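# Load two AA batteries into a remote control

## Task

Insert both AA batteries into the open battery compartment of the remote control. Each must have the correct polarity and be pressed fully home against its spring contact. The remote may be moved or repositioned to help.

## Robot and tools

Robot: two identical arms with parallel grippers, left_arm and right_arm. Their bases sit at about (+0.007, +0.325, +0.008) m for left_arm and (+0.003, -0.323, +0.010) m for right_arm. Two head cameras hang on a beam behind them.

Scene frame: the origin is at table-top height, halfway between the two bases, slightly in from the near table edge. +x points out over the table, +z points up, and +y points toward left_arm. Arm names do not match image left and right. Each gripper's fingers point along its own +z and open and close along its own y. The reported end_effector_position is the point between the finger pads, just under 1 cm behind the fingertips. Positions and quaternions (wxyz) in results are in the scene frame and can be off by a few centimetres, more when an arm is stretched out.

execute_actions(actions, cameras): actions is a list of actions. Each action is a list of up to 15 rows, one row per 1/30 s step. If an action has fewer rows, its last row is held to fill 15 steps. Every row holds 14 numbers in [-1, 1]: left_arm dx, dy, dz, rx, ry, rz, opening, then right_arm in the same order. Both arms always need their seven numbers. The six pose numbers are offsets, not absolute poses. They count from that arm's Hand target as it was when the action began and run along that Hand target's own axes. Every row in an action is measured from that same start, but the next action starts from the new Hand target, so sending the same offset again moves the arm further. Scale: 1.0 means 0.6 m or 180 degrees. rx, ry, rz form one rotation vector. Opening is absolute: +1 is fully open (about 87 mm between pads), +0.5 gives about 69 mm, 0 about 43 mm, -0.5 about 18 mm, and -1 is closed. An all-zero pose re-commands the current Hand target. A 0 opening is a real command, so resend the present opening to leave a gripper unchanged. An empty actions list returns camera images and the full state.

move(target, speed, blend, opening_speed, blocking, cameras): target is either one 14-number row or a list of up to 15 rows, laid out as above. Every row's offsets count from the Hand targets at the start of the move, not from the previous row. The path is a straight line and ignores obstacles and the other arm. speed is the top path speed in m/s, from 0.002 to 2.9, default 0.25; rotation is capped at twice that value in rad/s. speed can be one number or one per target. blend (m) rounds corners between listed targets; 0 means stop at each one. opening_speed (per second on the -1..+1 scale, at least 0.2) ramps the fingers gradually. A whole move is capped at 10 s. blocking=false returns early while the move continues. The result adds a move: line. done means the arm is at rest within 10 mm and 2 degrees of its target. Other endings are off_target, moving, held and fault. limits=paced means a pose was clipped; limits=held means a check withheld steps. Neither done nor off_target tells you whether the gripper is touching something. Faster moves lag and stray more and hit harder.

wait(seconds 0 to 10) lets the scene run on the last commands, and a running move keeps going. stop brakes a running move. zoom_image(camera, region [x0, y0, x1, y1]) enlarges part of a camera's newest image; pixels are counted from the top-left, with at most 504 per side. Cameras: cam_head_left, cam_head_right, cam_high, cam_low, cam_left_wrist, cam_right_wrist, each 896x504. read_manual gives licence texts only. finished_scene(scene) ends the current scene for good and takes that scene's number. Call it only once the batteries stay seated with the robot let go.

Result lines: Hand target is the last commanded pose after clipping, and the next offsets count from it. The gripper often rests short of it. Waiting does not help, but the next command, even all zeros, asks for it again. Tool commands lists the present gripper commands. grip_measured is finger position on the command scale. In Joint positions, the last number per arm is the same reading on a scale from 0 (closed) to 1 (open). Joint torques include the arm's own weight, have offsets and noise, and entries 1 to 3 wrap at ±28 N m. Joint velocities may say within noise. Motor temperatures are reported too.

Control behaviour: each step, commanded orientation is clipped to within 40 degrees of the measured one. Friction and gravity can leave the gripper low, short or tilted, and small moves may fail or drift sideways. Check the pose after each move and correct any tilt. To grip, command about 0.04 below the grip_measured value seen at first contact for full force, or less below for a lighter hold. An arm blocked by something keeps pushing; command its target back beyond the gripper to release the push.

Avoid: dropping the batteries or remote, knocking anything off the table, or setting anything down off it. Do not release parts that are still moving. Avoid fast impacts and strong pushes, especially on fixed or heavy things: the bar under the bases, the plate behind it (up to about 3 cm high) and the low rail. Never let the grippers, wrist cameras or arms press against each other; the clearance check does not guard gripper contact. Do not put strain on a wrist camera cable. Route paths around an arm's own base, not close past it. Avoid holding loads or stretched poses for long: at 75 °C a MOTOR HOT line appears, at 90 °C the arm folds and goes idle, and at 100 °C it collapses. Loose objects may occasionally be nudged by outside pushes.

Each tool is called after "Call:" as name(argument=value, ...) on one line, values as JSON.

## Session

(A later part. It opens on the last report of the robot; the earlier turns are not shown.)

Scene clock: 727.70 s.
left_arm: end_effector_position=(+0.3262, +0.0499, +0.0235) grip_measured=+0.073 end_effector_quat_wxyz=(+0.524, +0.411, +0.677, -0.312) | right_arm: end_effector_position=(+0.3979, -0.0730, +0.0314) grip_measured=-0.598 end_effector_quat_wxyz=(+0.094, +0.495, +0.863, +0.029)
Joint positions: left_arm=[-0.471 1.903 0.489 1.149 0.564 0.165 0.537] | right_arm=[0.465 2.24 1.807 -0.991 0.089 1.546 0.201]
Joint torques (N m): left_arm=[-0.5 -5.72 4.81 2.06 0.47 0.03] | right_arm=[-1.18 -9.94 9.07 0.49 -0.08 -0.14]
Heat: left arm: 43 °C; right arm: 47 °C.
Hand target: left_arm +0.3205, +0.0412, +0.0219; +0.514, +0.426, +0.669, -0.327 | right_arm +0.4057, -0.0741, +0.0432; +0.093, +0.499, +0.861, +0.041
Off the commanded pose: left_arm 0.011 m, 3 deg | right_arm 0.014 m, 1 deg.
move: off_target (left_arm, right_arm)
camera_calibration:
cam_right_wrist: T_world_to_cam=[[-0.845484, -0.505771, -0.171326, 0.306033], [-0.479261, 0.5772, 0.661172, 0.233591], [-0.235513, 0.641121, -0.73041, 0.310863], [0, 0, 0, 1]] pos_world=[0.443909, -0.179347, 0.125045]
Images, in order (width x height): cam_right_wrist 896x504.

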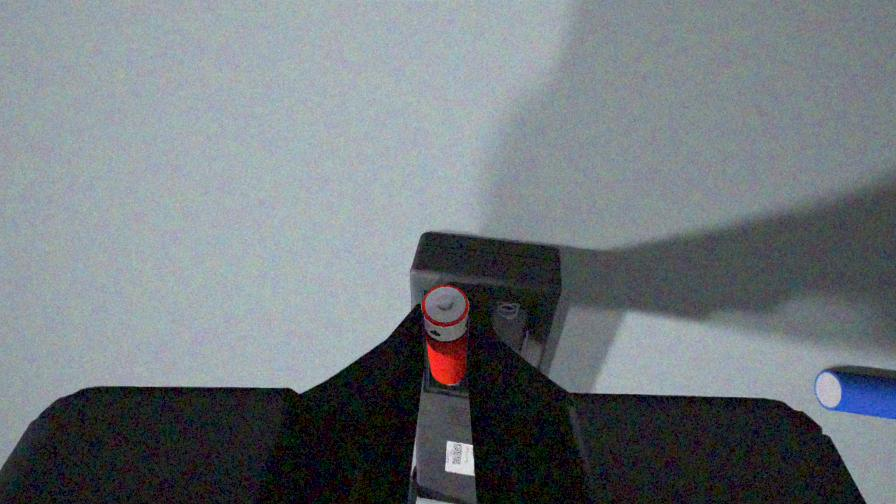

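Call:
move(target=[0,0,0,0,0,0,0,-0.015,0,-0.005,0,0,0,-0.8], speed=0.05, cameras=["cam_right_wrist"])

Call:
zoom_image(camera="cam_right_wrist", region=[370, 210, 600, 430])

Scene clock: 743.17 s.
left_arm: end_effector_position=(+0.3257, +0.0496, +0.0236) grip_measured=+0.073 end_effector_quat_wxyz=(+0.523, +0.412, +0.677, -0.314) | right_arm: end_effector_position=(+0.4016, -0.0809, +0.0336) grip_measured=-0.598 end_effector_quat_wxyz=(+0.091, +0.496, +0.863, +0.028)
Joint positions: left_arm=[-0.471 1.903 0.489 1.149 0.568 0.165 0.537] | right_arm=[0.444 2.24 1.815 -1.001 0.082 1.526 0.201]
Joint torques (N m): left_arm=[-0.57 -5.67 4.78 2.03 0.44 0.02] | right_arm=[-1.03 -10.26 9.21 0.47 -0.04 -0.14]
Motor temperatures (°C): left_arm=[27 35 40 43 27 27 32] | right_arm=[26 50 41 35 29 29 29]
Heat: left arm: 43 °C; right arm: 50 °C.
Hand target: left_arm +0.3205, +0.0412, +0.0219; +0.514, +0.426, +0.669, -0.327 | right_arm +0.4094, -0.0818, +0.0472; +0.093, +0.499, +0.861, +0.041
Off the commanded pose: left_arm 0.010 m, 3 deg | right_arm 0.016 m, 2 deg.
move: off_target (left_arm, right_arm)
camera_calibration:
cam_right_wrist: T_world_to_cam=[[-0.847118, -0.504233, -0.167751, 0.306285], [-0.474947, 0.576808, 0.664618, 0.236605], [-0.238362, 0.642683, -0.728108, 0.319619], [0, 0, 0, 1]] pos_world=[0.44802, -0.18745, 0.126845]
Images, in order (width x height): cam_right_wrist 896x504.

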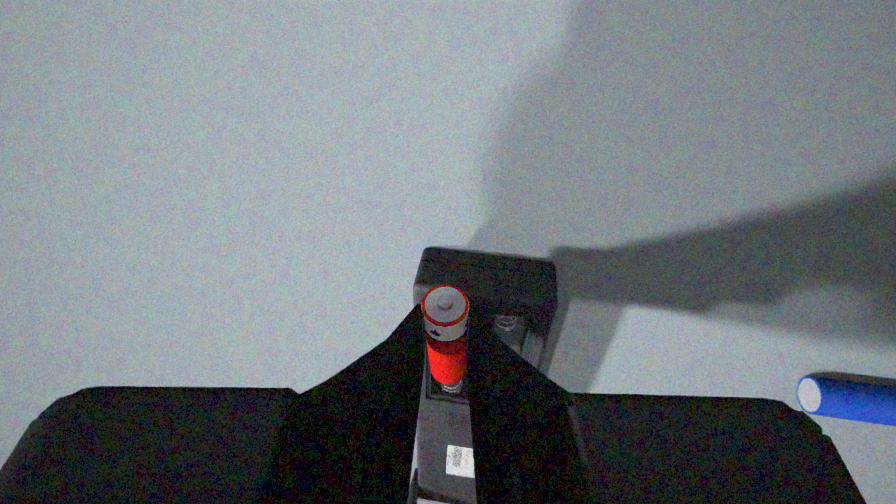

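Scaled by 2.191 from the camera's 896x504 image, which has a finer 1280x720 frame.

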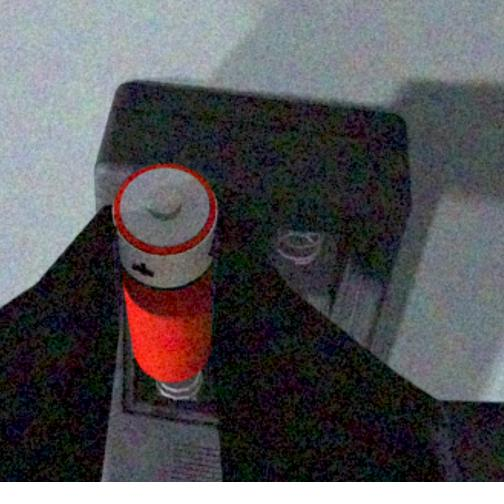

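Call:
move(target=[[0,0,0,0,0,0,0,0,0,0,0,0,0,-0.4],[0,0,0,0,0,0,0,0,0,-0.06,0,0,0,-0.4]], speed=0.08, opening_speed=0.8, cameras=["cam_right_wrist"])

Call:
zoom_image(camera="cam_right_wrist", region=[350, 210, 630, 470])

Scene clock: 752.47 s.
left_arm: end_effector_position=(+0.3256, +0.0496, +0.0236) grip_measured=+0.073 end_effector_quat_wxyz=(+0.523, +0.412, +0.677, -0.314) | right_arm: end_effector_position=(+0.3954, -0.0833, +0.0526) grip_measured=-0.400 end_effector_quat_wxyz=(+0.082, +0.496, +0.864, +0.013)
Joint positions: left_arm=[-0.471 1.903 0.489 1.149 0.568 0.165 0.537] | right_arm=[0.444 2.237 1.89 -1.115 0.082 1.526 0.3]
Joint torques (N m): left_arm=[-0.51 -5.72 4.79 2.03 0.44 0.04] | right_arm=[-0.46 -13.27 9.02 0.39 -0.03 -0.09]
Heat: left arm: 43 °C; right arm: 52 °C.
Hand target: left_arm +0.3205, +0.0412, +0.0219; +0.514, +0.426, +0.669, -0.327 | right_arm +0.4021, -0.0811, +0.0825; +0.093, +0.499, +0.861, +0.041
Off the commanded pose: left_arm 0.010 m, 3 deg | right_arm 0.031 m, 3 deg.
move: off_target (left_arm, right_arm)
camera_calibration:
cam_right_wrist: T_world_to_cam=[[-0.852357, -0.505836, -0.132729, 0.302936], [-0.45342, 0.588358, 0.669511, 0.214614], [-0.26057, 0.630845, -0.730847, 0.341419], [0, 0, 0, 1]] pos_world=[0.444484, -0.188416, 0.146047]
Images, in order (width x height): cam_right_wrist 896x504.

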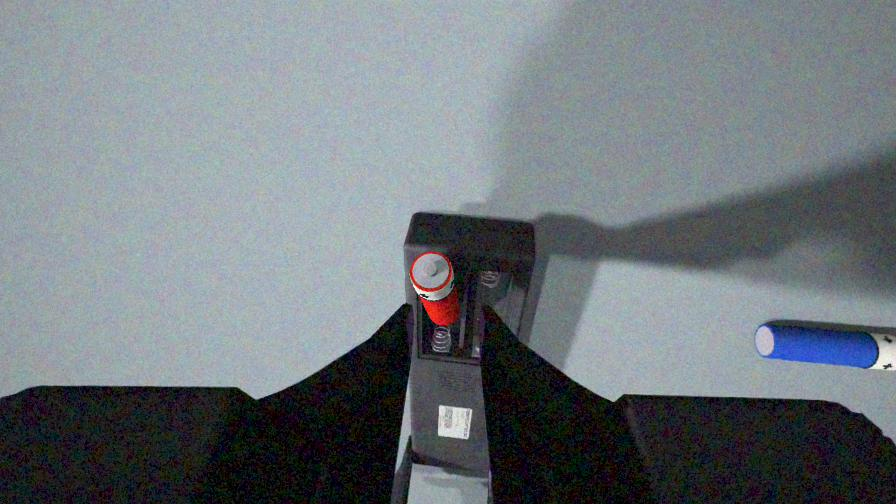

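Scaled by 1.800 from the camera's 896x504 image, which has a finer 1280x720 frame.

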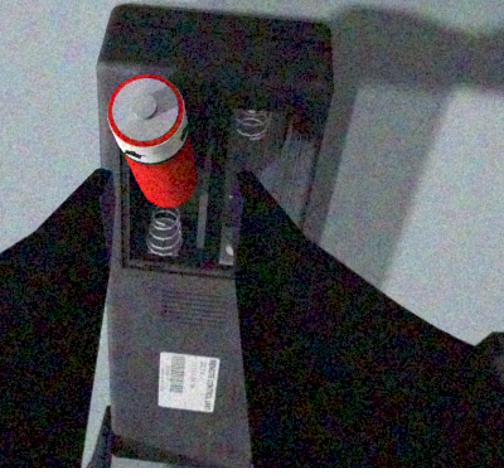

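Call:
move(target=[0,0,0,0,0,0,0,0.0008,0.001,0.0553,0,0,0,-0.4], speed=0.08, cameras=["cam_right_wrist"])

Call:
zoom_image(camera="cam_right_wrist", region=[350, 210, 630, 470])

Scene clock: 773.07 s.
left_arm: end_effector_position=(+0.3256, +0.0496, +0.0236) grip_measured=+0.073 end_effector_quat_wxyz=(+0.523, +0.412, +0.677, -0.314) | right_arm: end_effector_position=(+0.4015, -0.0804, +0.0469) grip_measured=-0.400 end_effector_quat_wxyz=(+0.090, +0.496, +0.863, +0.026)
Joint positions: left_arm=[-0.471 1.903 0.489 1.149 0.568 0.165 0.537] | right_arm=[0.444 2.237 1.864 -1.058 0.082 1.526 0.3]
Joint torques (N m): left_arm=[-0.54 -5.67 4.71 2.03 0.45 0.05] | right_arm=[-0.85 -9.98 5.72 0.89 -0.04 -0.12]
Motor temperatures (°C): left_arm=[27 35 40 43 27 27 32] | right_arm=[26 55 41 35 29 29 28]
Heat: left arm: 43 °C; right arm: 55 °C.
Hand target: left_arm +0.3205, +0.0412, +0.0219; +0.514, +0.426, +0.669, -0.327 | right_arm +0.4091, -0.0810, +0.0500; +0.093, +0.499, +0.861, +0.041
Off the commanded pose: left_arm 0.010 m, 3 deg | right_arm 0.008 m, 2 deg.
move: off_target (left_arm)
camera_calibration:
cam_right_wrist: T_world_to_cam=[[-0.847784, -0.504759, -0.162727, 0.308697], [-0.472042, 0.578328, 0.665367, 0.226258], [-0.24174, 0.640902, -0.728565, 0.330178], [0, 0, 0, 1]] pos_world=[0.448329, -0.186645, 0.140246]
Images, in order (width x height): cam_right_wrist 896x504.

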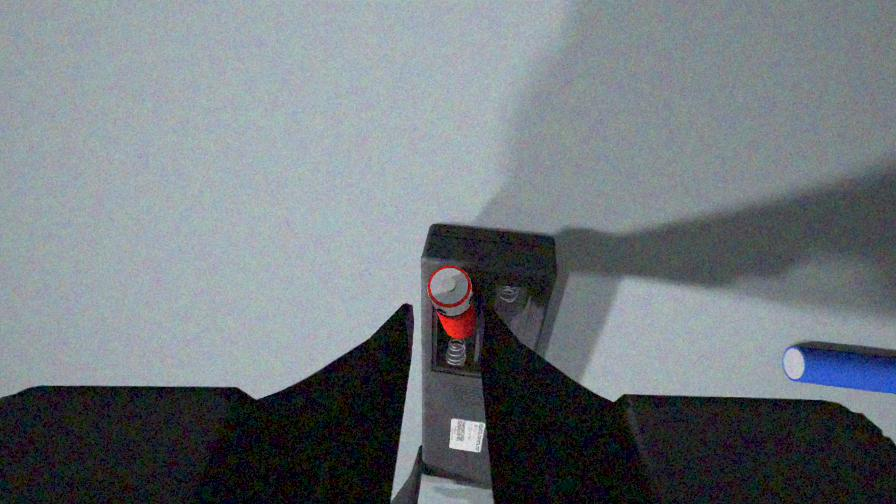

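Scaled by 1.800 from the camera's 896x504 image, which has a finer 1280x720 frame.

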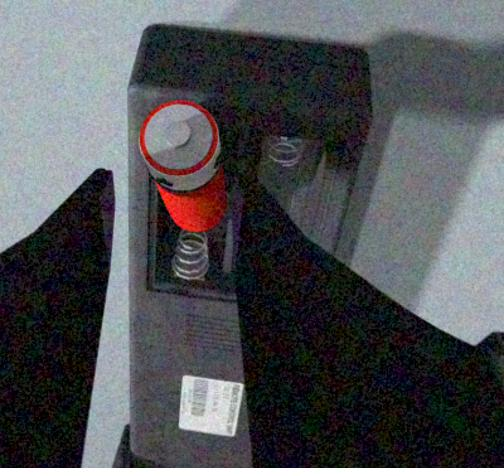

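Call:
move(target=[[0,0,0,0,0,0,0,0,0,0.0165,-0.002,0.0027,-0.0164,-0.4],[0,0,0,0,0,0,0,0,0,0.0165,-0.002,0.0027,-0.0164,-0.8]], speed=0.08, opening_speed=1.0, cameras=["cam_right_wrist"])

Call:
zoom_image(camera="cam_right_wrist", region=[350, 210, 630, 470])

Scene clock: 784.57 s.
left_arm: end_effector_position=(+0.3256, +0.0496, +0.0236) grip_measured=+0.073 end_effector_quat_wxyz=(+0.523, +0.412, +0.677, -0.314) | right_arm: end_effector_position=(+0.4022, -0.0797, +0.0371) grip_measured=-0.601 end_effector_quat_wxyz=(+0.090, +0.470, +0.878, +0.027)
Joint positions: left_arm=[-0.471 1.903 0.489 1.149 0.568 0.165 0.537] | right_arm=[0.444 2.253 1.85 -1.024 0.078 1.466 0.2]
Joint torques (N m): left_arm=[-0.54 -5.7 4.79 2.03 0.45 0.03] | right_arm=[-1.26 -9.89 5.83 0.92 -0.11 -0.1]
Motor temperatures (°C): left_arm=[27 35 40 43 27 27 32] | right_arm=[26 55 41 35 29 29 28]
Heat: left arm: 43 °C; right arm: 55 °C.
Hand target: left_arm +0.3205, +0.0412, +0.0219; +0.514, +0.426, +0.669, -0.327 | right_arm +0.4111, -0.0812, +0.0404; +0.092, +0.476, +0.874, +0.044
Off the commanded pose: left_arm 0.010 m, 3 deg | right_arm 0.010 m, 2 deg.
move: off_target (left_arm)
camera_calibration:
cam_right_wrist: T_world_to_cam=[[-0.81634, -0.554851, -0.160402, 0.291273], [-0.505613, 0.552279, 0.66283, 0.244311], [-0.279185, 0.622196, -0.731388, 0.336431], [0, 0, 0, 1]] pos_world=[0.455231, -0.18264, 0.130846]
Images, in order (width x height): cam_right_wrist 896x504.

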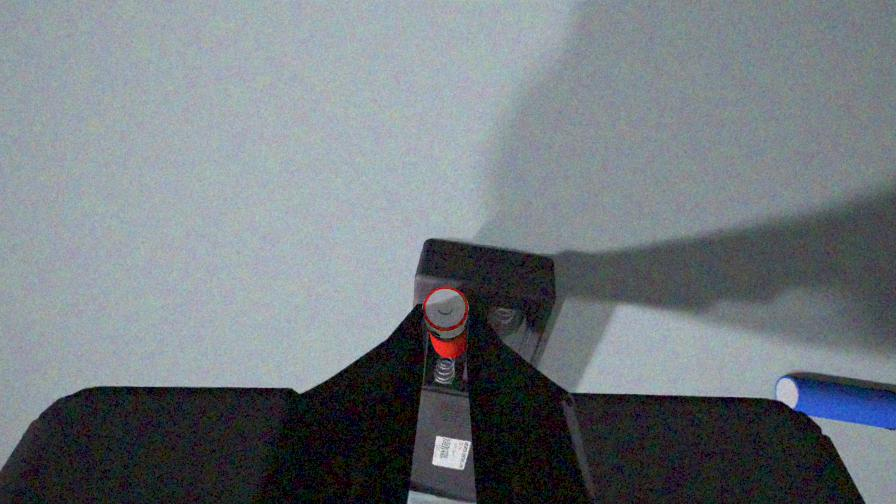

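Scaled by 1.800 from the camera's 896x504 image, which has a finer 1280x720 frame.

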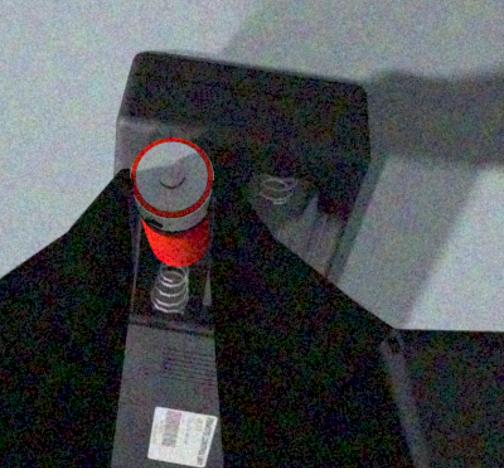

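Call:
move(target=[0,0,0,0,0,0,0,0.0497,0.003,-0.0055,0,0.03,0,-0.8], speed=0.08, cameras=["cam_right_wrist"])

Call:
zoom_image(camera="cam_right_wrist", region=[350, 210, 630, 470])

Scene clock: 801.50 s.
left_arm: end_effector_position=(+0.3256, +0.0496, +0.0236) grip_measured=+0.073 end_effector_quat_wxyz=(+0.523, +0.412, +0.677, -0.314) | right_arm: end_effector_position=(+0.3958, -0.0691, +0.0360) grip_measured=-0.601 end_effector_quat_wxyz=(+0.061, +0.470, +0.880, +0.043)
Joint positions: left_arm=[-0.471 1.903 0.489 1.149 0.568 0.165 0.537] | right_arm=[0.445 2.259 1.85 -1.024 0.012 1.47 0.2]
Joint torques (N m): left_arm=[-0.47 -5.67 4.79 2.03 0.44 0.04] | right_arm=[0.64 -9.77 6.46 0.81 -0.41 0.14]
Motor temperatures (°C): left_arm=[27 35 40 43 27 27 32] | right_arm=[26 57 40 35 29 29 29]
Heat: left arm: 43 °C; right arm: 57 °C.
Hand target: left_arm +0.3205, +0.0412, +0.0219; +0.514, +0.426, +0.669, -0.327 | right_arm +0.3961, -0.0552, +0.0403; +0.050, +0.473, +0.877, +0.066
Off the commanded pose: left_arm 0.010 m, 3 deg | right_arm 0.015 m, 3 deg.
move: off_target (left_arm, right_arm)
camera_calibration:
cam_right_wrist: T_world_to_cam=[[-0.818553, -0.551307, -0.161344, 0.292848], [-0.484157, 0.510986, 0.710271, 0.222837], [-0.309133, 0.65951, -0.685189, 0.340004], [0, 0, 0, 1]] pos_world=[0.452706, -0.176654, 0.121942]
Images, in order (width x height): cam_right_wrist 896x504.

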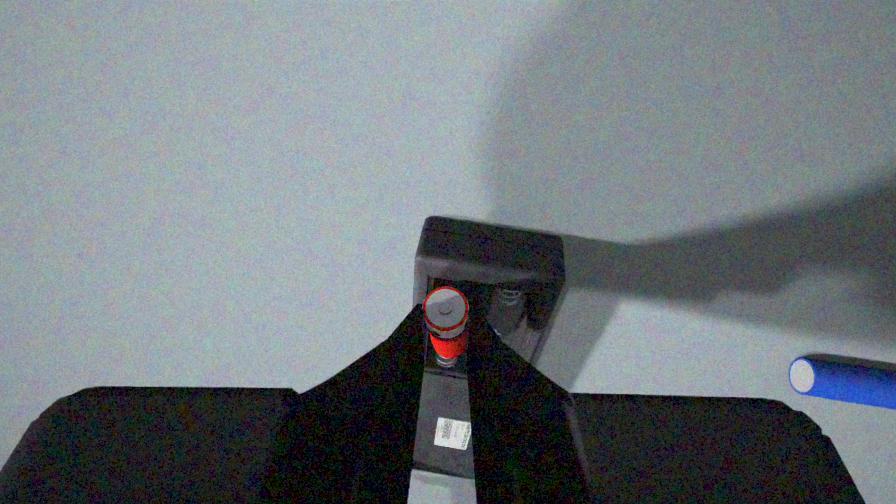

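Scaled by 1.800 from the camera's 896x504 image, which has a finer 1280x720 frame.

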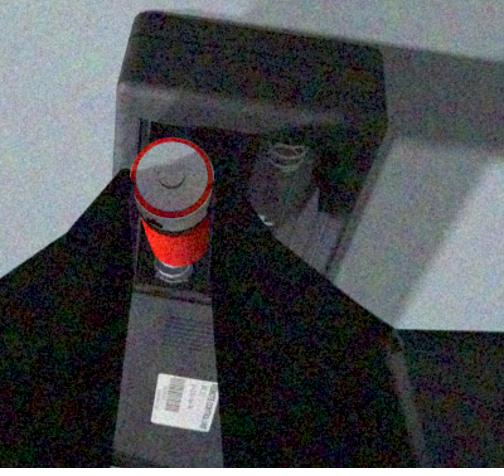

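Call:
move(target=[0,0,0,0,0,0,0,0.0107,-0.005,0.0327,-0.05,0.05,0,-0.8], speed=0.08, cameras=["cam_right_wrist"])

Call:
zoom_image(camera="cam_right_wrist", region=[350, 210, 630, 470])

Scene clock: 811.30 s.
left_arm: end_effector_position=(+0.3270, +0.0511, +0.0236) grip_measured=+0.073 end_effector_quat_wxyz=(+0.524, +0.411, +0.678, -0.312) | right_arm: end_effector_position=(+0.3964, -0.0672, +0.0314) grip_measured=-0.594 end_effector_quat_wxyz=(+0.037, +0.467, +0.871, +0.149)
Joint positions: left_arm=[-0.467 1.903 0.489 1.149 0.567 0.165 0.537] | right_arm=[0.386 2.147 1.585 -0.727 -0.161 1.441 0.203]
Joint torques (N m): left_arm=[-0.94 -5.64 4.74 2.02 0.44 0.03] | right_arm=[1.29 -7.23 3.67 1.52 -0.64 0.1]
Motor temperatures (°C): left_arm=[27 35 40 43 27 27 32] | right_arm=[26 57 40 35 29 29 29]
Heat: left arm: 43 °C; right arm: 57 °C.
Hand target: left_arm +0.3205, +0.0412, +0.0219; +0.514, +0.426, +0.669, -0.327 | right_arm +0.3931, -0.0501, +0.0203; +0.018, +0.461, +0.870, +0.172
Off the commanded pose: left_arm 0.012 m, 3 deg | right_arm 0.021 m, 3 deg.
move: off_target (left_arm, right_arm)
camera_calibration:
cam_right_wrist: T_world_to_cam=[[-0.79813, -0.51028, -0.320315, 0.293398], [-0.532538, 0.348864, 0.771167, 0.231816], [-0.281765, 0.786071, -0.550182, 0.329256], [0, 0, 0, 1]] pos_world=[0.450394, -0.189976, 0.0963617]
Images, in order (width x height): cam_right_wrist 896x504.

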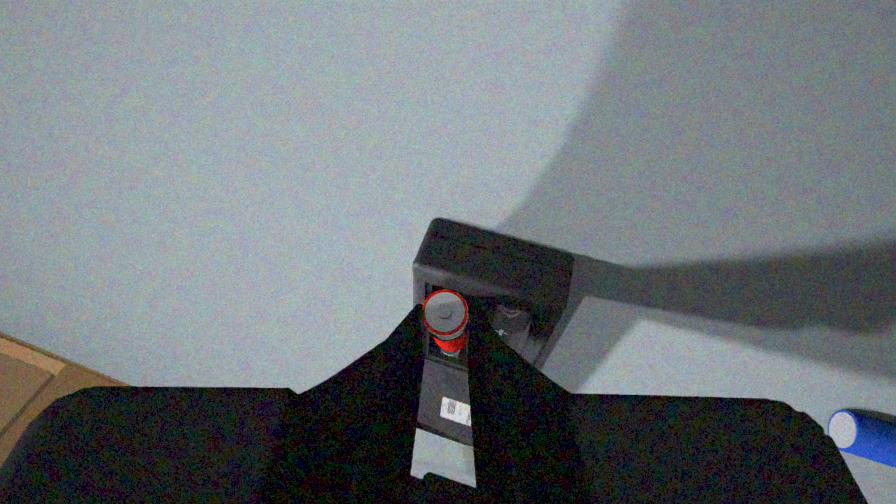

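Scaled by 1.800 from the camera's 896x504 image, which has a finer 1280x720 frame.

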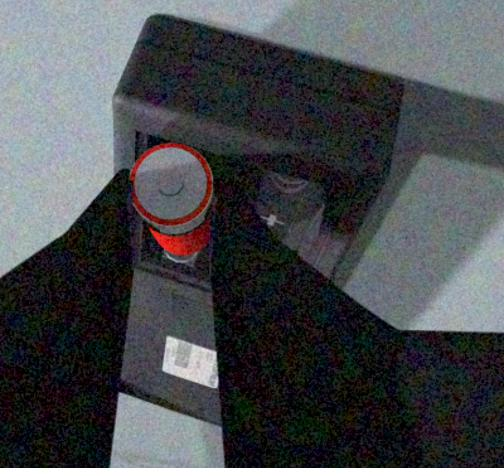

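Call:
move(target=[0,0,0,0,0,0,0,-0.0032,-0.0079,0.0235,0,0,0,-0.8], speed=0.08, cameras=["cam_right_wrist"])

Call:
zoom_image(camera="cam_right_wrist", region=[350, 210, 630, 470])

Scene clock: 819.83 s.
left_arm: end_effector_position=(+0.3270, +0.0511, +0.0236) grip_measured=+0.073 end_effector_quat_wxyz=(+0.524, +0.411, +0.678, -0.312) | right_arm: end_effector_position=(+0.3967, -0.0663, +0.0282) grip_measured=-0.591 end_effector_quat_wxyz=(+0.036, +0.465, +0.870, +0.158)
Joint positions: left_arm=[-0.467 1.903 0.489 1.149 0.567 0.165 0.537] | right_arm=[0.383 2.144 1.559 -0.69 -0.174 1.439 0.204]
Joint torques (N m): left_arm=[-0.92 -5.67 4.77 2.02 0.45 0.02] | right_arm=[1.65 -5.63 2.95 1.67 -0.48 0.11]
Heat: left arm: 43 °C; right arm: 54 °C.
Hand target: left_arm +0.3205, +0.0412, +0.0219; +0.514, +0.426, +0.669, -0.327 | right_arm +0.3931, -0.0501, +0.0053; +0.019, +0.461, +0.870, +0.172
Off the commanded pose: left_arm 0.012 m, 3 deg | right_arm 0.028 m, 3 deg.
move: off_target (left_arm, right_arm)
camera_calibration:
cam_right_wrist: T_world_to_cam=[[-0.794352, -0.506603, -0.335199, 0.292071], [-0.539223, 0.333959, 0.773117, 0.23572], [-0.279721, 0.794874, -0.538453, 0.326283], [0, 0, 0, 1]] pos_world=[0.450381, -0.190111, 0.0913505]
Images, in order (width x height): cam_right_wrist 896x504.

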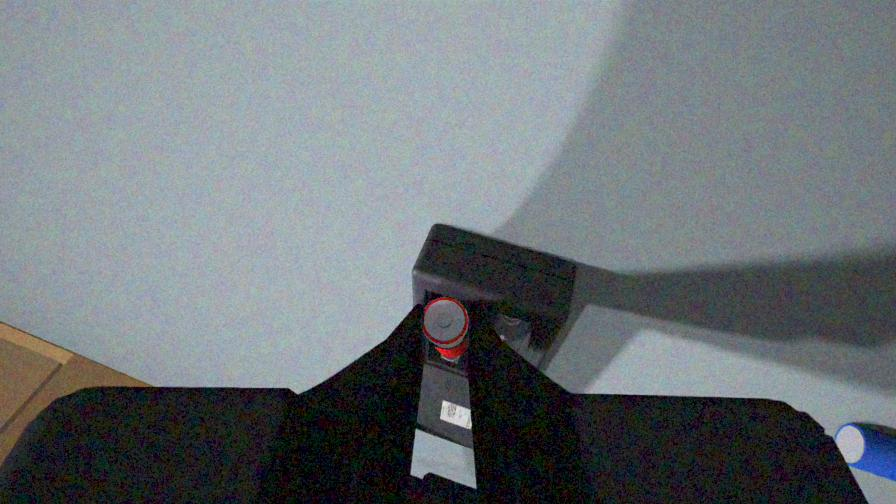

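Scaled by 1.800 from the camera's 896x504 image, which has a finer 1280x720 frame.

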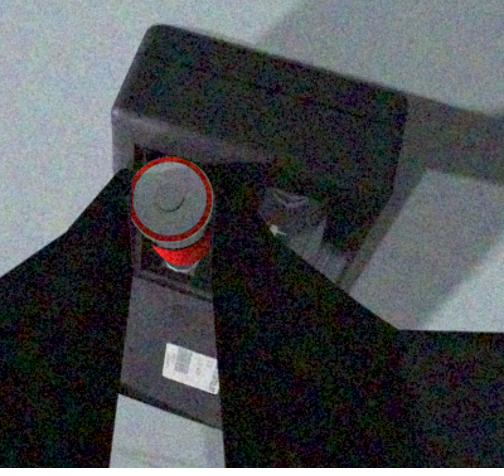

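Call:
move(target=[0,0,0,0,0,0,0,-0.0149,0,-0.0022,0,0,0,-0.8], speed=0.05, cameras=["cam_right_wrist"])

Call:
zoom_image(camera="cam_right_wrist", region=[350, 210, 630, 470])

Scene clock: 840.83 s.
left_arm: end_effector_position=(+0.3270, +0.0511, +0.0236) grip_measured=+0.073 end_effector_quat_wxyz=(+0.524, +0.411, +0.678, -0.312) | right_arm: end_effector_position=(+0.3971, -0.0669, +0.0284) grip_measured=-0.591 end_effector_quat_wxyz=(+0.029, +0.461, +0.871, +0.165)
Joint positions: left_arm=[-0.467 1.903 0.489 1.149 0.567 0.165 0.537] | right_arm=[0.373 2.147 1.559 -0.686 -0.197 1.425 0.204]
Joint torques (N m): left_arm=[-0.84 -5.74 4.75 2.03 0.46 0.03] | right_arm=[0.64 -5.3 3.56 1.61 -0.31 0.06]
Motor temperatures (°C): left_arm=[27 35 40 43 27 27 32] | right_arm=[26 51 38 37 29 29 29]
Heat: left arm: 43 °C; right arm: 51 °C.
Hand target: left_arm +0.3205, +0.0412, +0.0219; +0.514, +0.426, +0.669, -0.327 | right_arm +0.3980, -0.0578, +0.0054; +0.019, +0.461, +0.870, +0.172
Off the commanded pose: left_arm 0.012 m, 3 deg | right_arm 0.025 m, 1 deg.
move: off_target (left_arm, right_arm)
camera_calibration:
cam_right_wrist: T_world_to_cam=[[-0.790139, -0.509762, -0.340327, 0.290519], [-0.539557, 0.315057, 0.78078, 0.23466], [-0.290789, 0.800551, -0.523985, 0.331282], [0, 0, 0, 1]] pos_world=[0.452496, -0.191044, 0.0892405]
Images, in order (width x height): cam_right_wrist 896x504.

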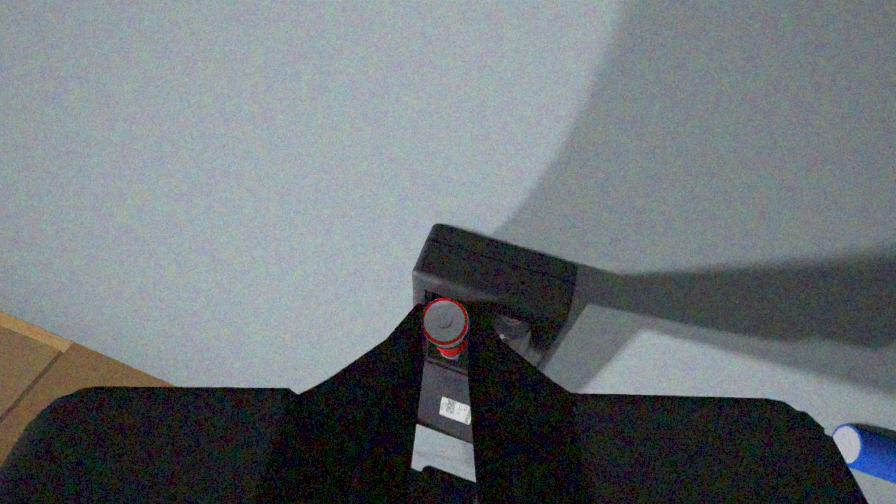

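Scaled by 1.800 from the camera's 896x504 image, which has a finer 1280x720 frame.

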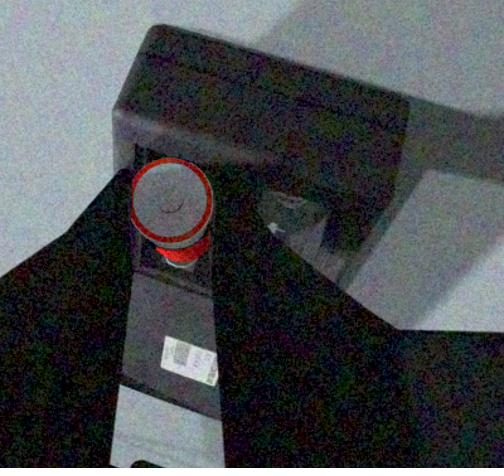

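Call:
move(target=[0,0,0,0,0,0,0,0,0,0,-0.0028,-0.007,0.0209,-0.8], speed=0.05, cameras=["cam_right_wrist"])

Call:
zoom_image(camera="cam_right_wrist", region=[350, 210, 630, 470])

Scene clock: 853.87 s.
left_arm: end_effector_position=(+0.3285, +0.0523, +0.0234) grip_measured=+0.073 end_effector_quat_wxyz=(+0.526, +0.408, +0.679, -0.309) | right_arm: end_effector_position=(+0.4000, -0.0666, +0.0269) grip_measured=-0.582 end_effector_quat_wxyz=(+0.032, +0.471, +0.864, +0.174)
Joint positions: left_arm=[-0.465 1.903 0.489 1.149 0.56 0.165 0.537] | right_arm=[0.37 2.141 1.534 -0.648 -0.199 1.449 0.209]
Joint torques (N m): left_arm=[-1.01 -5.74 4.74 2.03 0.54 0.03] | right_arm=[1.51 -6.23 3.08 1.48 -0.01 0.53]
Heat: left arm: 43 °C; right arm: 49 °C.
Hand target: left_arm +0.3205, +0.0412, +0.0219; +0.514, +0.426, +0.669, -0.327 | right_arm +0.3980, -0.0578, +0.0054; +0.024, +0.491, +0.854, +0.171
Off the commanded pose: left_arm 0.014 m, 3 deg | right_arm 0.023 m, 3 deg.
move: off_target (left_arm, right_arm)
camera_calibration:
cam_right_wrist: T_world_to_cam=[[-0.798417, -0.484954, -0.356861, 0.297868], [-0.54046, 0.31599, 0.779778, 0.237849], [-0.265392, 0.815457, -0.51439, 0.321741], [0, 0, 0, 1]] pos_world=[0.451758, -0.193072, 0.0863289]
Images, in order (width x height): cam_right_wrist 896x504.

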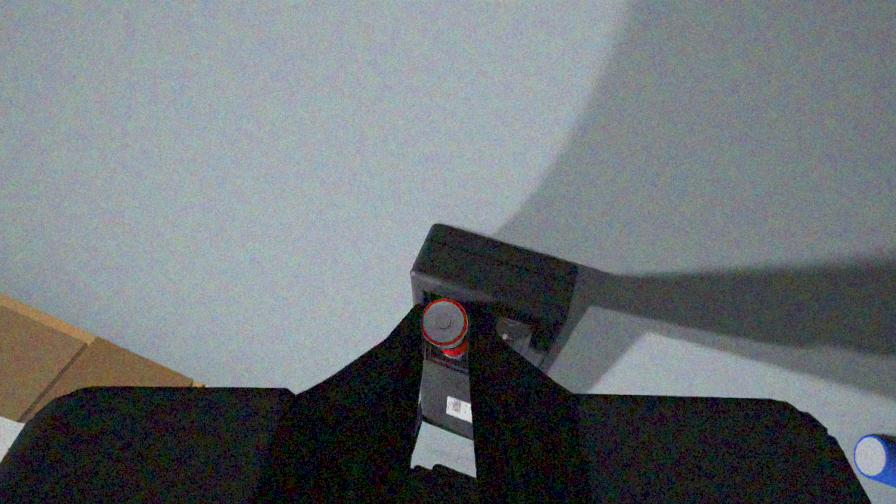

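Scaled by 1.800 from the camera's 896x504 image, which has a finer 1280x720 frame.

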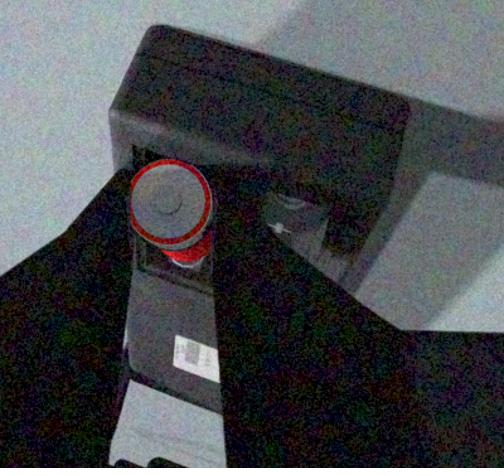

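Call:
move(target=[0,0,0,0,0,0,0,0,-0.016,-0.004,0,0,0,-0.8], speed=0.05, cameras=["cam_right_wrist"])

Call:
zoom_image(camera="cam_right_wrist", region=[350, 210, 630, 470])

Scene clock: 867.80 s.
left_arm: end_effector_position=(+0.3285, +0.0523, +0.0234) grip_measured=+0.073 end_effector_quat_wxyz=(+0.526, +0.408, +0.679, -0.309) | right_arm: end_effector_position=(+0.3997, -0.0667, +0.0270) grip_measured=-0.576 end_effector_quat_wxyz=(+0.042, +0.472, +0.860, +0.188)
Joint positions: left_arm=[-0.465 1.903 0.489 1.149 0.56 0.165 0.537] | right_arm=[0.37 2.113 1.479 -0.585 -0.199 1.46 0.212]
Joint torques (N m): left_arm=[-1.06 -5.7 4.67 2.05 0.52 0.03] | right_arm=[1.35 -6.48 2.96 1.18 0 0.41]
Heat: left arm: 43 °C; right arm: 48 °C.
Hand target: left_arm +0.3205, +0.0412, +0.0219; +0.514, +0.426, +0.669, -0.327 | right_arm +0.3895, -0.0628, +0.0047; +0.024, +0.491, +0.854, +0.171
Off the commanded pose: left_arm 0.014 m, 3 deg | right_arm 0.025 m, 4 deg.
move: off_target (left_arm, right_arm)
camera_calibration:
cam_right_wrist: T_world_to_cam=[[-0.791167, -0.4723, -0.38857, 0.296434], [-0.561043, 0.307529, 0.768542, 0.245469], [-0.243486, 0.82605, -0.508287, 0.313563], [0, 0, 0, 1]] pos_world=[0.448595, -0.194502, 0.0859123]
Images, in order (width x height): cam_right_wrist 896x504.

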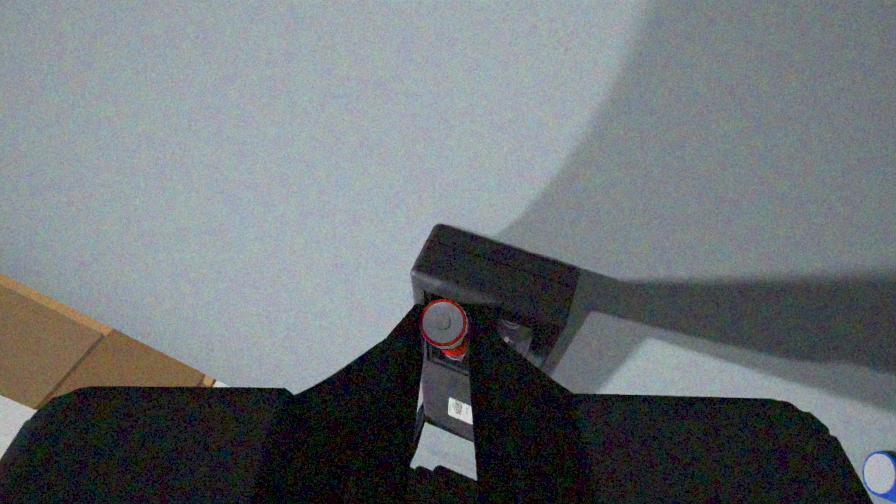

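Scaled by 1.800 from the camera's 896x504 image, which has a finer 1280x720 frame.

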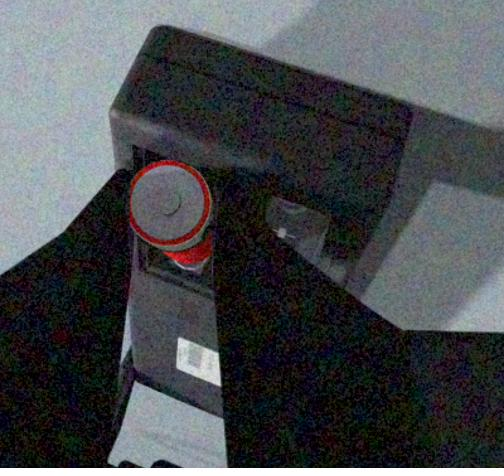

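Call:
move(target=[0,0,0,0,0,0,0,0.0095,0.0237,-0.0706,0.05,0,0,-0.8], speed=0.08, cameras=["cam_right_wrist"])

Call:
zoom_image(camera="cam_right_wrist", region=[350, 210, 630, 470])

Scene clock: 885.13 s.
left_arm: end_effector_position=(+0.3249, +0.0489, +0.0237) grip_measured=+0.073 end_effector_quat_wxyz=(+0.523, +0.413, +0.676, -0.315) | right_arm: end_effector_position=(+0.3825, -0.0628, +0.0396) grip_measured=-0.597 end_effector_quat_wxyz=(-0.020, +0.487, +0.868, +0.097)
Joint positions: left_arm=[-0.473 1.903 0.489 1.149 0.57 0.165 0.537] | right_arm=[0.396 2.225 1.766 -0.978 -0.187 1.478 0.201]
Joint torques (N m): left_arm=[-0.34 -5.67 4.77 2.04 0.43 0.04] | right_arm=[-0.16 -9.66 9.14 0.45 -0.02 -0.01]
Heat: left arm: 43 °C; right arm: 47 °C.
Hand target: left_arm +0.3205, +0.0412, +0.0219; +0.514, +0.426, +0.669, -0.327 | right_arm +0.3895, -0.0628, +0.0497; -0.014, +0.492, +0.864, +0.103
Off the commanded pose: left_arm 0.009 m, 2 deg | right_arm 0.012 m, 1 deg.
move: off_target (right_arm)
camera_calibration:
cam_right_wrist: T_world_to_cam=[[-0.849375, -0.497452, -0.176365, 0.301804], [-0.399859, 0.388397, 0.830217, 0.165992], [-0.344493, 0.775686, -0.528806, 0.348816], [0, 0, 0, 1]] pos_world=[0.442882, -0.18491, 0.0998745]
Images, in order (width x height): cam_right_wrist 896x504.

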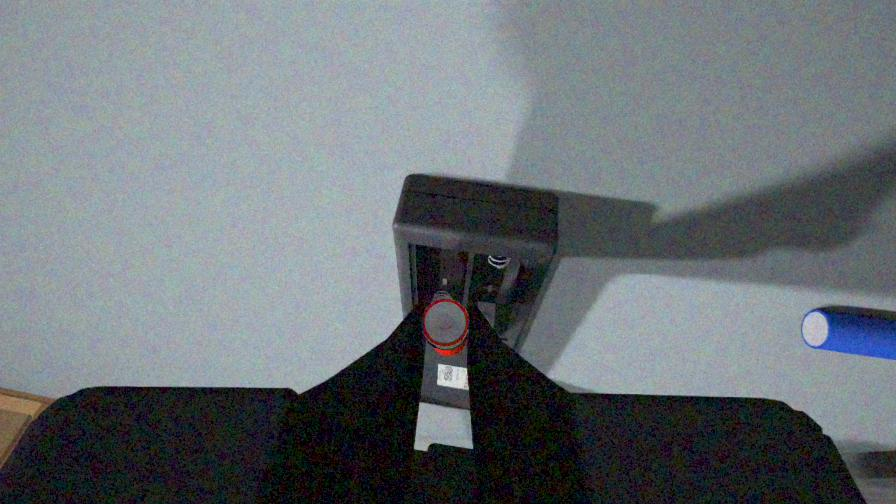

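Scaled by 1.800 from the camera's 896x504 image, which has a finer 1280x720 frame.

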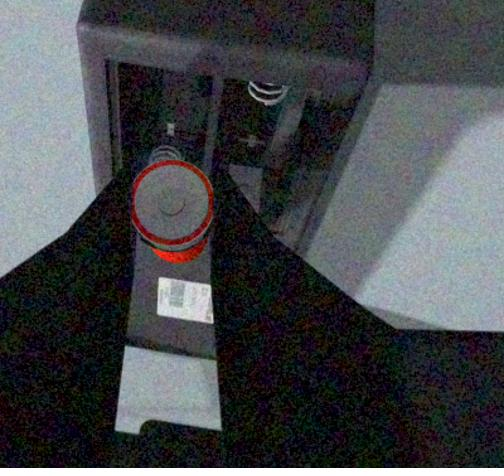

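Call:
move(target=[0,0,0,0,0,0,0,-0.015,0.0065,-0.0143,0,-0.10,0,-0.8], speed=0.08, cameras=["cam_right_wrist"])

Call:
zoom_image(camera="cam_right_wrist", region=[350, 210, 630, 470])

Scene clock: 903.00 s.
left_arm: end_effector_position=(+0.3249, +0.0489, +0.0237) grip_measured=+0.073 end_effector_quat_wxyz=(+0.523, +0.413, +0.676, -0.315) | right_arm: end_effector_position=(+0.3829, -0.0638, +0.0386) grip_measured=-0.598 end_effector_quat_wxyz=(+0.086, +0.491, +0.867, +0.020)
Joint positions: left_arm=[-0.473 1.903 0.489 1.149 0.57 0.165 0.537] | right_arm=[0.498 2.225 1.816 -1.041 0.088 1.567 0.201]
Joint torques (N m): left_arm=[-0.39 -5.71 4.77 2.04 0.43 0.02] | right_arm=[-0.2 -11.62 8.62 0.48 0.78 0.11]
Heat: left arm: 43 °C; right arm: 51 °C.
Hand target: left_arm +0.3205, +0.0412, +0.0219; +0.514, +0.426, +0.669, -0.327 | right_arm +0.3968, -0.0702, +0.0576; +0.121, +0.502, +0.856, +0.025
Off the commanded pose: left_arm 0.009 m, 2 deg | right_arm 0.024 m, 4 deg.
move: off_target (right_arm)
camera_calibration:
cam_right_wrist: T_world_to_cam=[[-0.843831, -0.51586, -0.14778, 0.297018], [-0.470144, 0.577966, 0.667023, 0.212562], [-0.258678, 0.632332, -0.730234, 0.315018], [0, 0, 0, 1]] pos_world=[0.432056, -0.16883, 0.132147]
Images, in order (width x height): cam_right_wrist 896x504.

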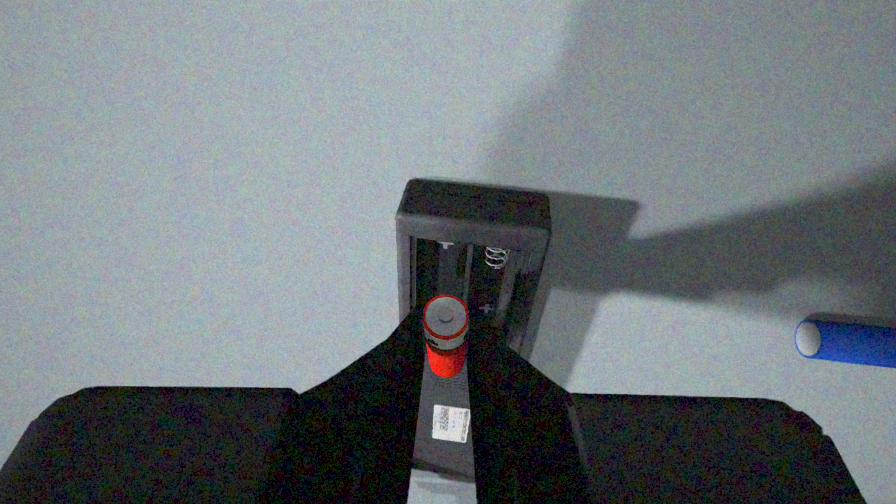

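Scaled by 1.800 from the camera's 896x504 image, which has a finer 1280x720 frame.

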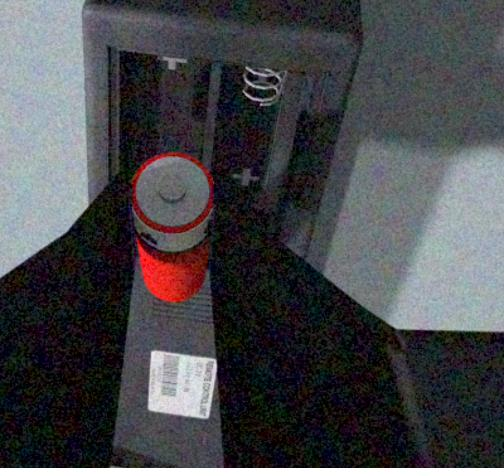

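Call:
move(target=[0,0,0,0,0,0,0,-0.032,0.0078,-0.0173,0.02,0,0,-0.8], speed=0.1, cameras=["cam_right_wrist"])

Call:
zoom_image(camera="cam_right_wrist", region=[350, 210, 630, 470])

Scene clock: 922.90 s.
left_arm: end_effector_position=(+0.3249, +0.0489, +0.0237) grip_measured=+0.073 end_effector_quat_wxyz=(+0.523, +0.413, +0.676, -0.315) | right_arm: end_effector_position=(+0.3985, -0.0766, +0.0618) grip_measured=-0.598 end_effector_quat_wxyz=(+0.090, +0.503, +0.860, -0.002)
Joint positions: left_arm=[-0.473 1.903 0.489 1.149 0.57 0.165 0.537] | right_arm=[0.465 2.28 2.003 -1.206 0.116 1.563 0.201]
Joint torques (N m): left_arm=[-0.42 -5.71 4.77 2.05 0.42 0.04] | right_arm=[-0.83 -10.02 9.14 0.37 0.43 -0.14]
Motor temperatures (°C): left_arm=[27 35 39 43 27 27 32] | right_arm=[26 56 40 36 29 29 29]
Heat: left arm: 43 °C; right arm: 56 °C.
Hand target: left_arm +0.3205, +0.0412, +0.0219; +0.514, +0.426, +0.669, -0.327 | right_arm +0.4073, -0.0836, +0.0719; +0.105, +0.505, +0.856, -0.002
Off the commanded pose: left_arm 0.009 m, 2 deg | right_arm 0.015 m, 2 deg.
move: off_target (right_arm)
camera_calibration:
cam_right_wrist: T_world_to_cam=[[-0.862152, -0.493237, -0.115808, 0.314085], [-0.441467, 0.619188, 0.649395, 0.204671], [-0.248599, 0.611002, -0.751582, 0.339664], [0, 0, 0, 1]] pos_world=[0.445585, -0.179347, 0.158747]
Images, in order (width x height): cam_right_wrist 896x504.

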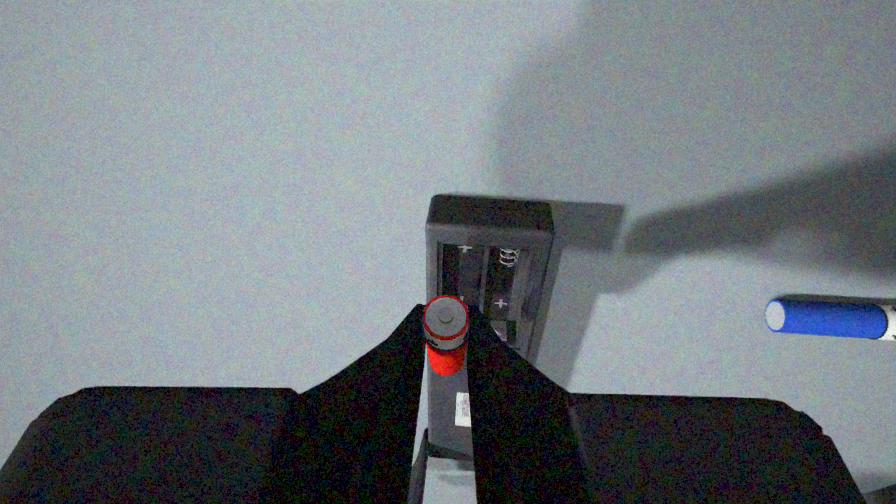

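Scaled by 1.800 from the camera's 896x504 image, which has a finer 1280x720 frame.

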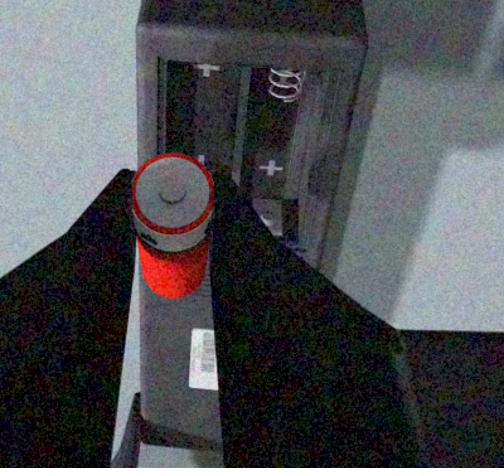

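Call:
move(target=[0,0,0,0,0,0,0,0,-0.0038,0.037,0,0,0,-0.8], speed=0.08, cameras=["cam_right_wrist"])

Call:
zoom_image(camera="cam_right_wrist", region=[350, 210, 630, 470])

Scene clock: 950.90 s.
left_arm: end_effector_position=(+0.3249, +0.0489, +0.0237) grip_measured=+0.073 end_effector_quat_wxyz=(+0.523, +0.413, +0.676, -0.315) | right_arm: end_effector_position=(+0.3976, -0.0795, +0.0473) grip_measured=-0.598 end_effector_quat_wxyz=(+0.087, +0.501, +0.861, -0.007)
Joint positions: left_arm=[-0.473 1.903 0.489 1.149 0.57 0.165 0.537] | right_arm=[0.462 2.289 1.962 -1.167 0.116 1.556 0.201]
Joint torques (N m): left_arm=[-0.36 -5.7 4.75 2.04 0.42 0.04] | right_arm=[-1.09 -10.3 5.78 0.74 0.42 -0.14]
Motor temperatures (°C): left_arm=[27 35 39 43 27 27 32] | right_arm=[26 58 41 35 29 29 29]
Heat: left arm: 43 °C; right arm: 58 °C.
Hand target: left_arm +0.3205, +0.0412, +0.0219; +0.514, +0.426, +0.669, -0.327 | right_arm +0.4093, -0.0872, +0.0500; +0.105, +0.505, +0.856, -0.002
Off the commanded pose: left_arm 0.009 m, 2 deg | right_arm 0.014 m, 2 deg.
move: off_target (right_arm)
camera_calibration:
cam_right_wrist: T_world_to_cam=[[-0.861722, -0.496757, -0.103281, 0.30921], [-0.436604, 0.622292, 0.649714, 0.213827], [-0.258479, 0.604966, -0.75313, 0.333857], [0, 0, 0, 1]] pos_world=[0.446106, -0.181433, 0.144446]
Images, in order (width x height): cam_right_wrist 896x504.

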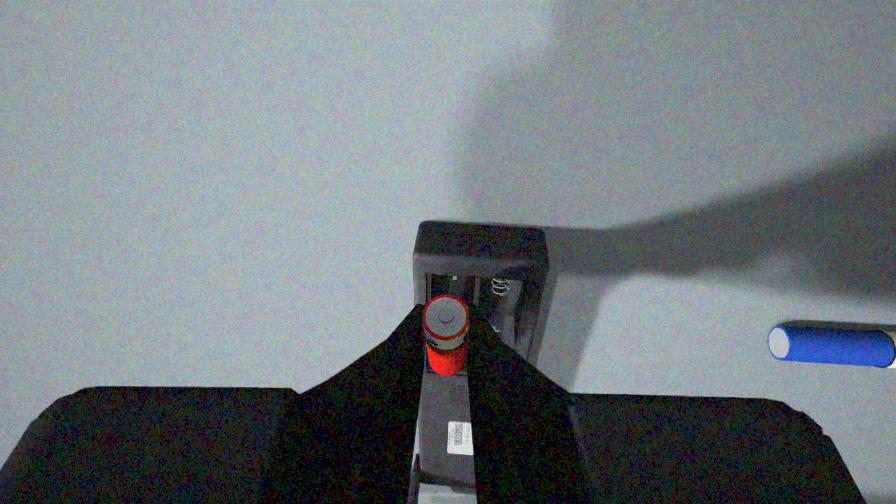

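Scaled by 1.800 from the camera's 896x504 image, which has a finer 1280x720 frame.

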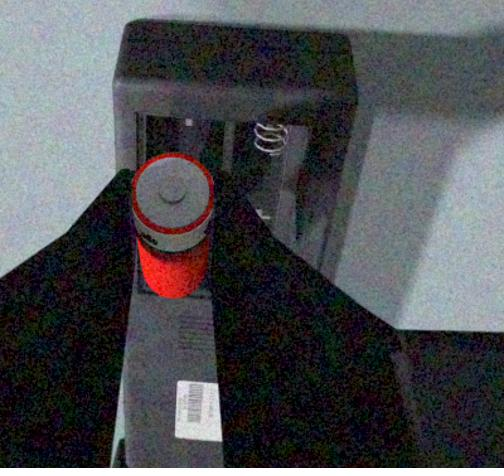

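Call:
move(target=[0,0,0,0,0,0,0,0.002,-0.001,0.018,0,0,0,-0.8], speed=0.08, cameras=["cam_right_wrist"])

Call:
zoom_image(camera="cam_right_wrist", region=[350, 210, 630, 470])

Scene clock: 962.87 s.
left_arm: end_effector_position=(+0.3249, +0.0489, +0.0237) grip_measured=+0.073 end_effector_quat_wxyz=(+0.523, +0.413, +0.676, -0.315) | right_arm: end_effector_position=(+0.3978, -0.0799, +0.0370) grip_measured=-0.598 end_effector_quat_wxyz=(+0.087, +0.501, +0.861, -0.008)
Joint positions: left_arm=[-0.473 1.903 0.489 1.149 0.57 0.165 0.537] | right_arm=[0.462 2.296 1.931 -1.131 0.116 1.555 0.201]
Joint torques (N m): left_arm=[-0.39 -5.71 4.82 2.05 0.43 0.02] | right_arm=[-1.16 -10.17 5.68 0.78 0.42 -0.13]
Motor temperatures (°C): left_arm=[27 35 39 43 27 27 32] | right_arm=[26 57 41 35 29 29 29]
Heat: left arm: 43 °C; right arm: 57 °C.
Hand target: left_arm +0.3205, +0.0412, +0.0219; +0.514, +0.426, +0.669, -0.327 | right_arm +0.4102, -0.0876, +0.0392; +0.106, +0.505, +0.856, -0.002
Off the commanded pose: left_arm 0.009 m, 2 deg | right_arm 0.015 m, 2 deg.
move: off_target (right_arm)
camera_calibration:
cam_right_wrist: T_world_to_cam=[[-0.861098, -0.498079, -0.102116, 0.307669], [-0.436875, 0.622078, 0.649738, 0.22096], [-0.260097, 0.6041, -0.753268, 0.326968], [0, 0, 0, 1]] pos_world=[0.446508, -0.181732, 0.134146]
Images, in order (width x height): cam_right_wrist 896x504.

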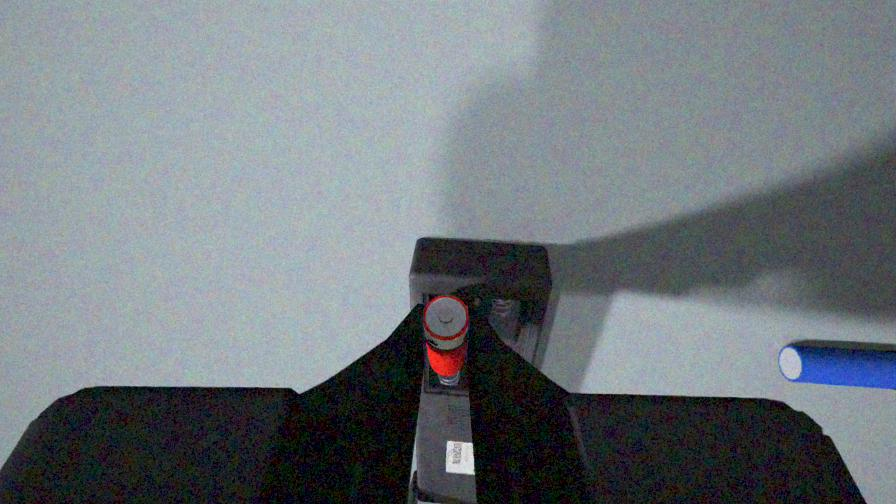

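Scaled by 1.800 from the camera's 896x504 image, which has a finer 1280x720 frame.

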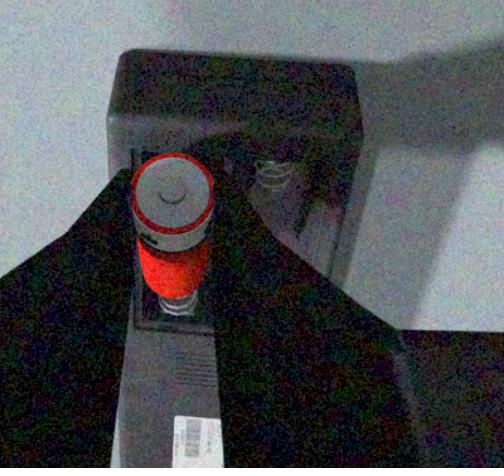

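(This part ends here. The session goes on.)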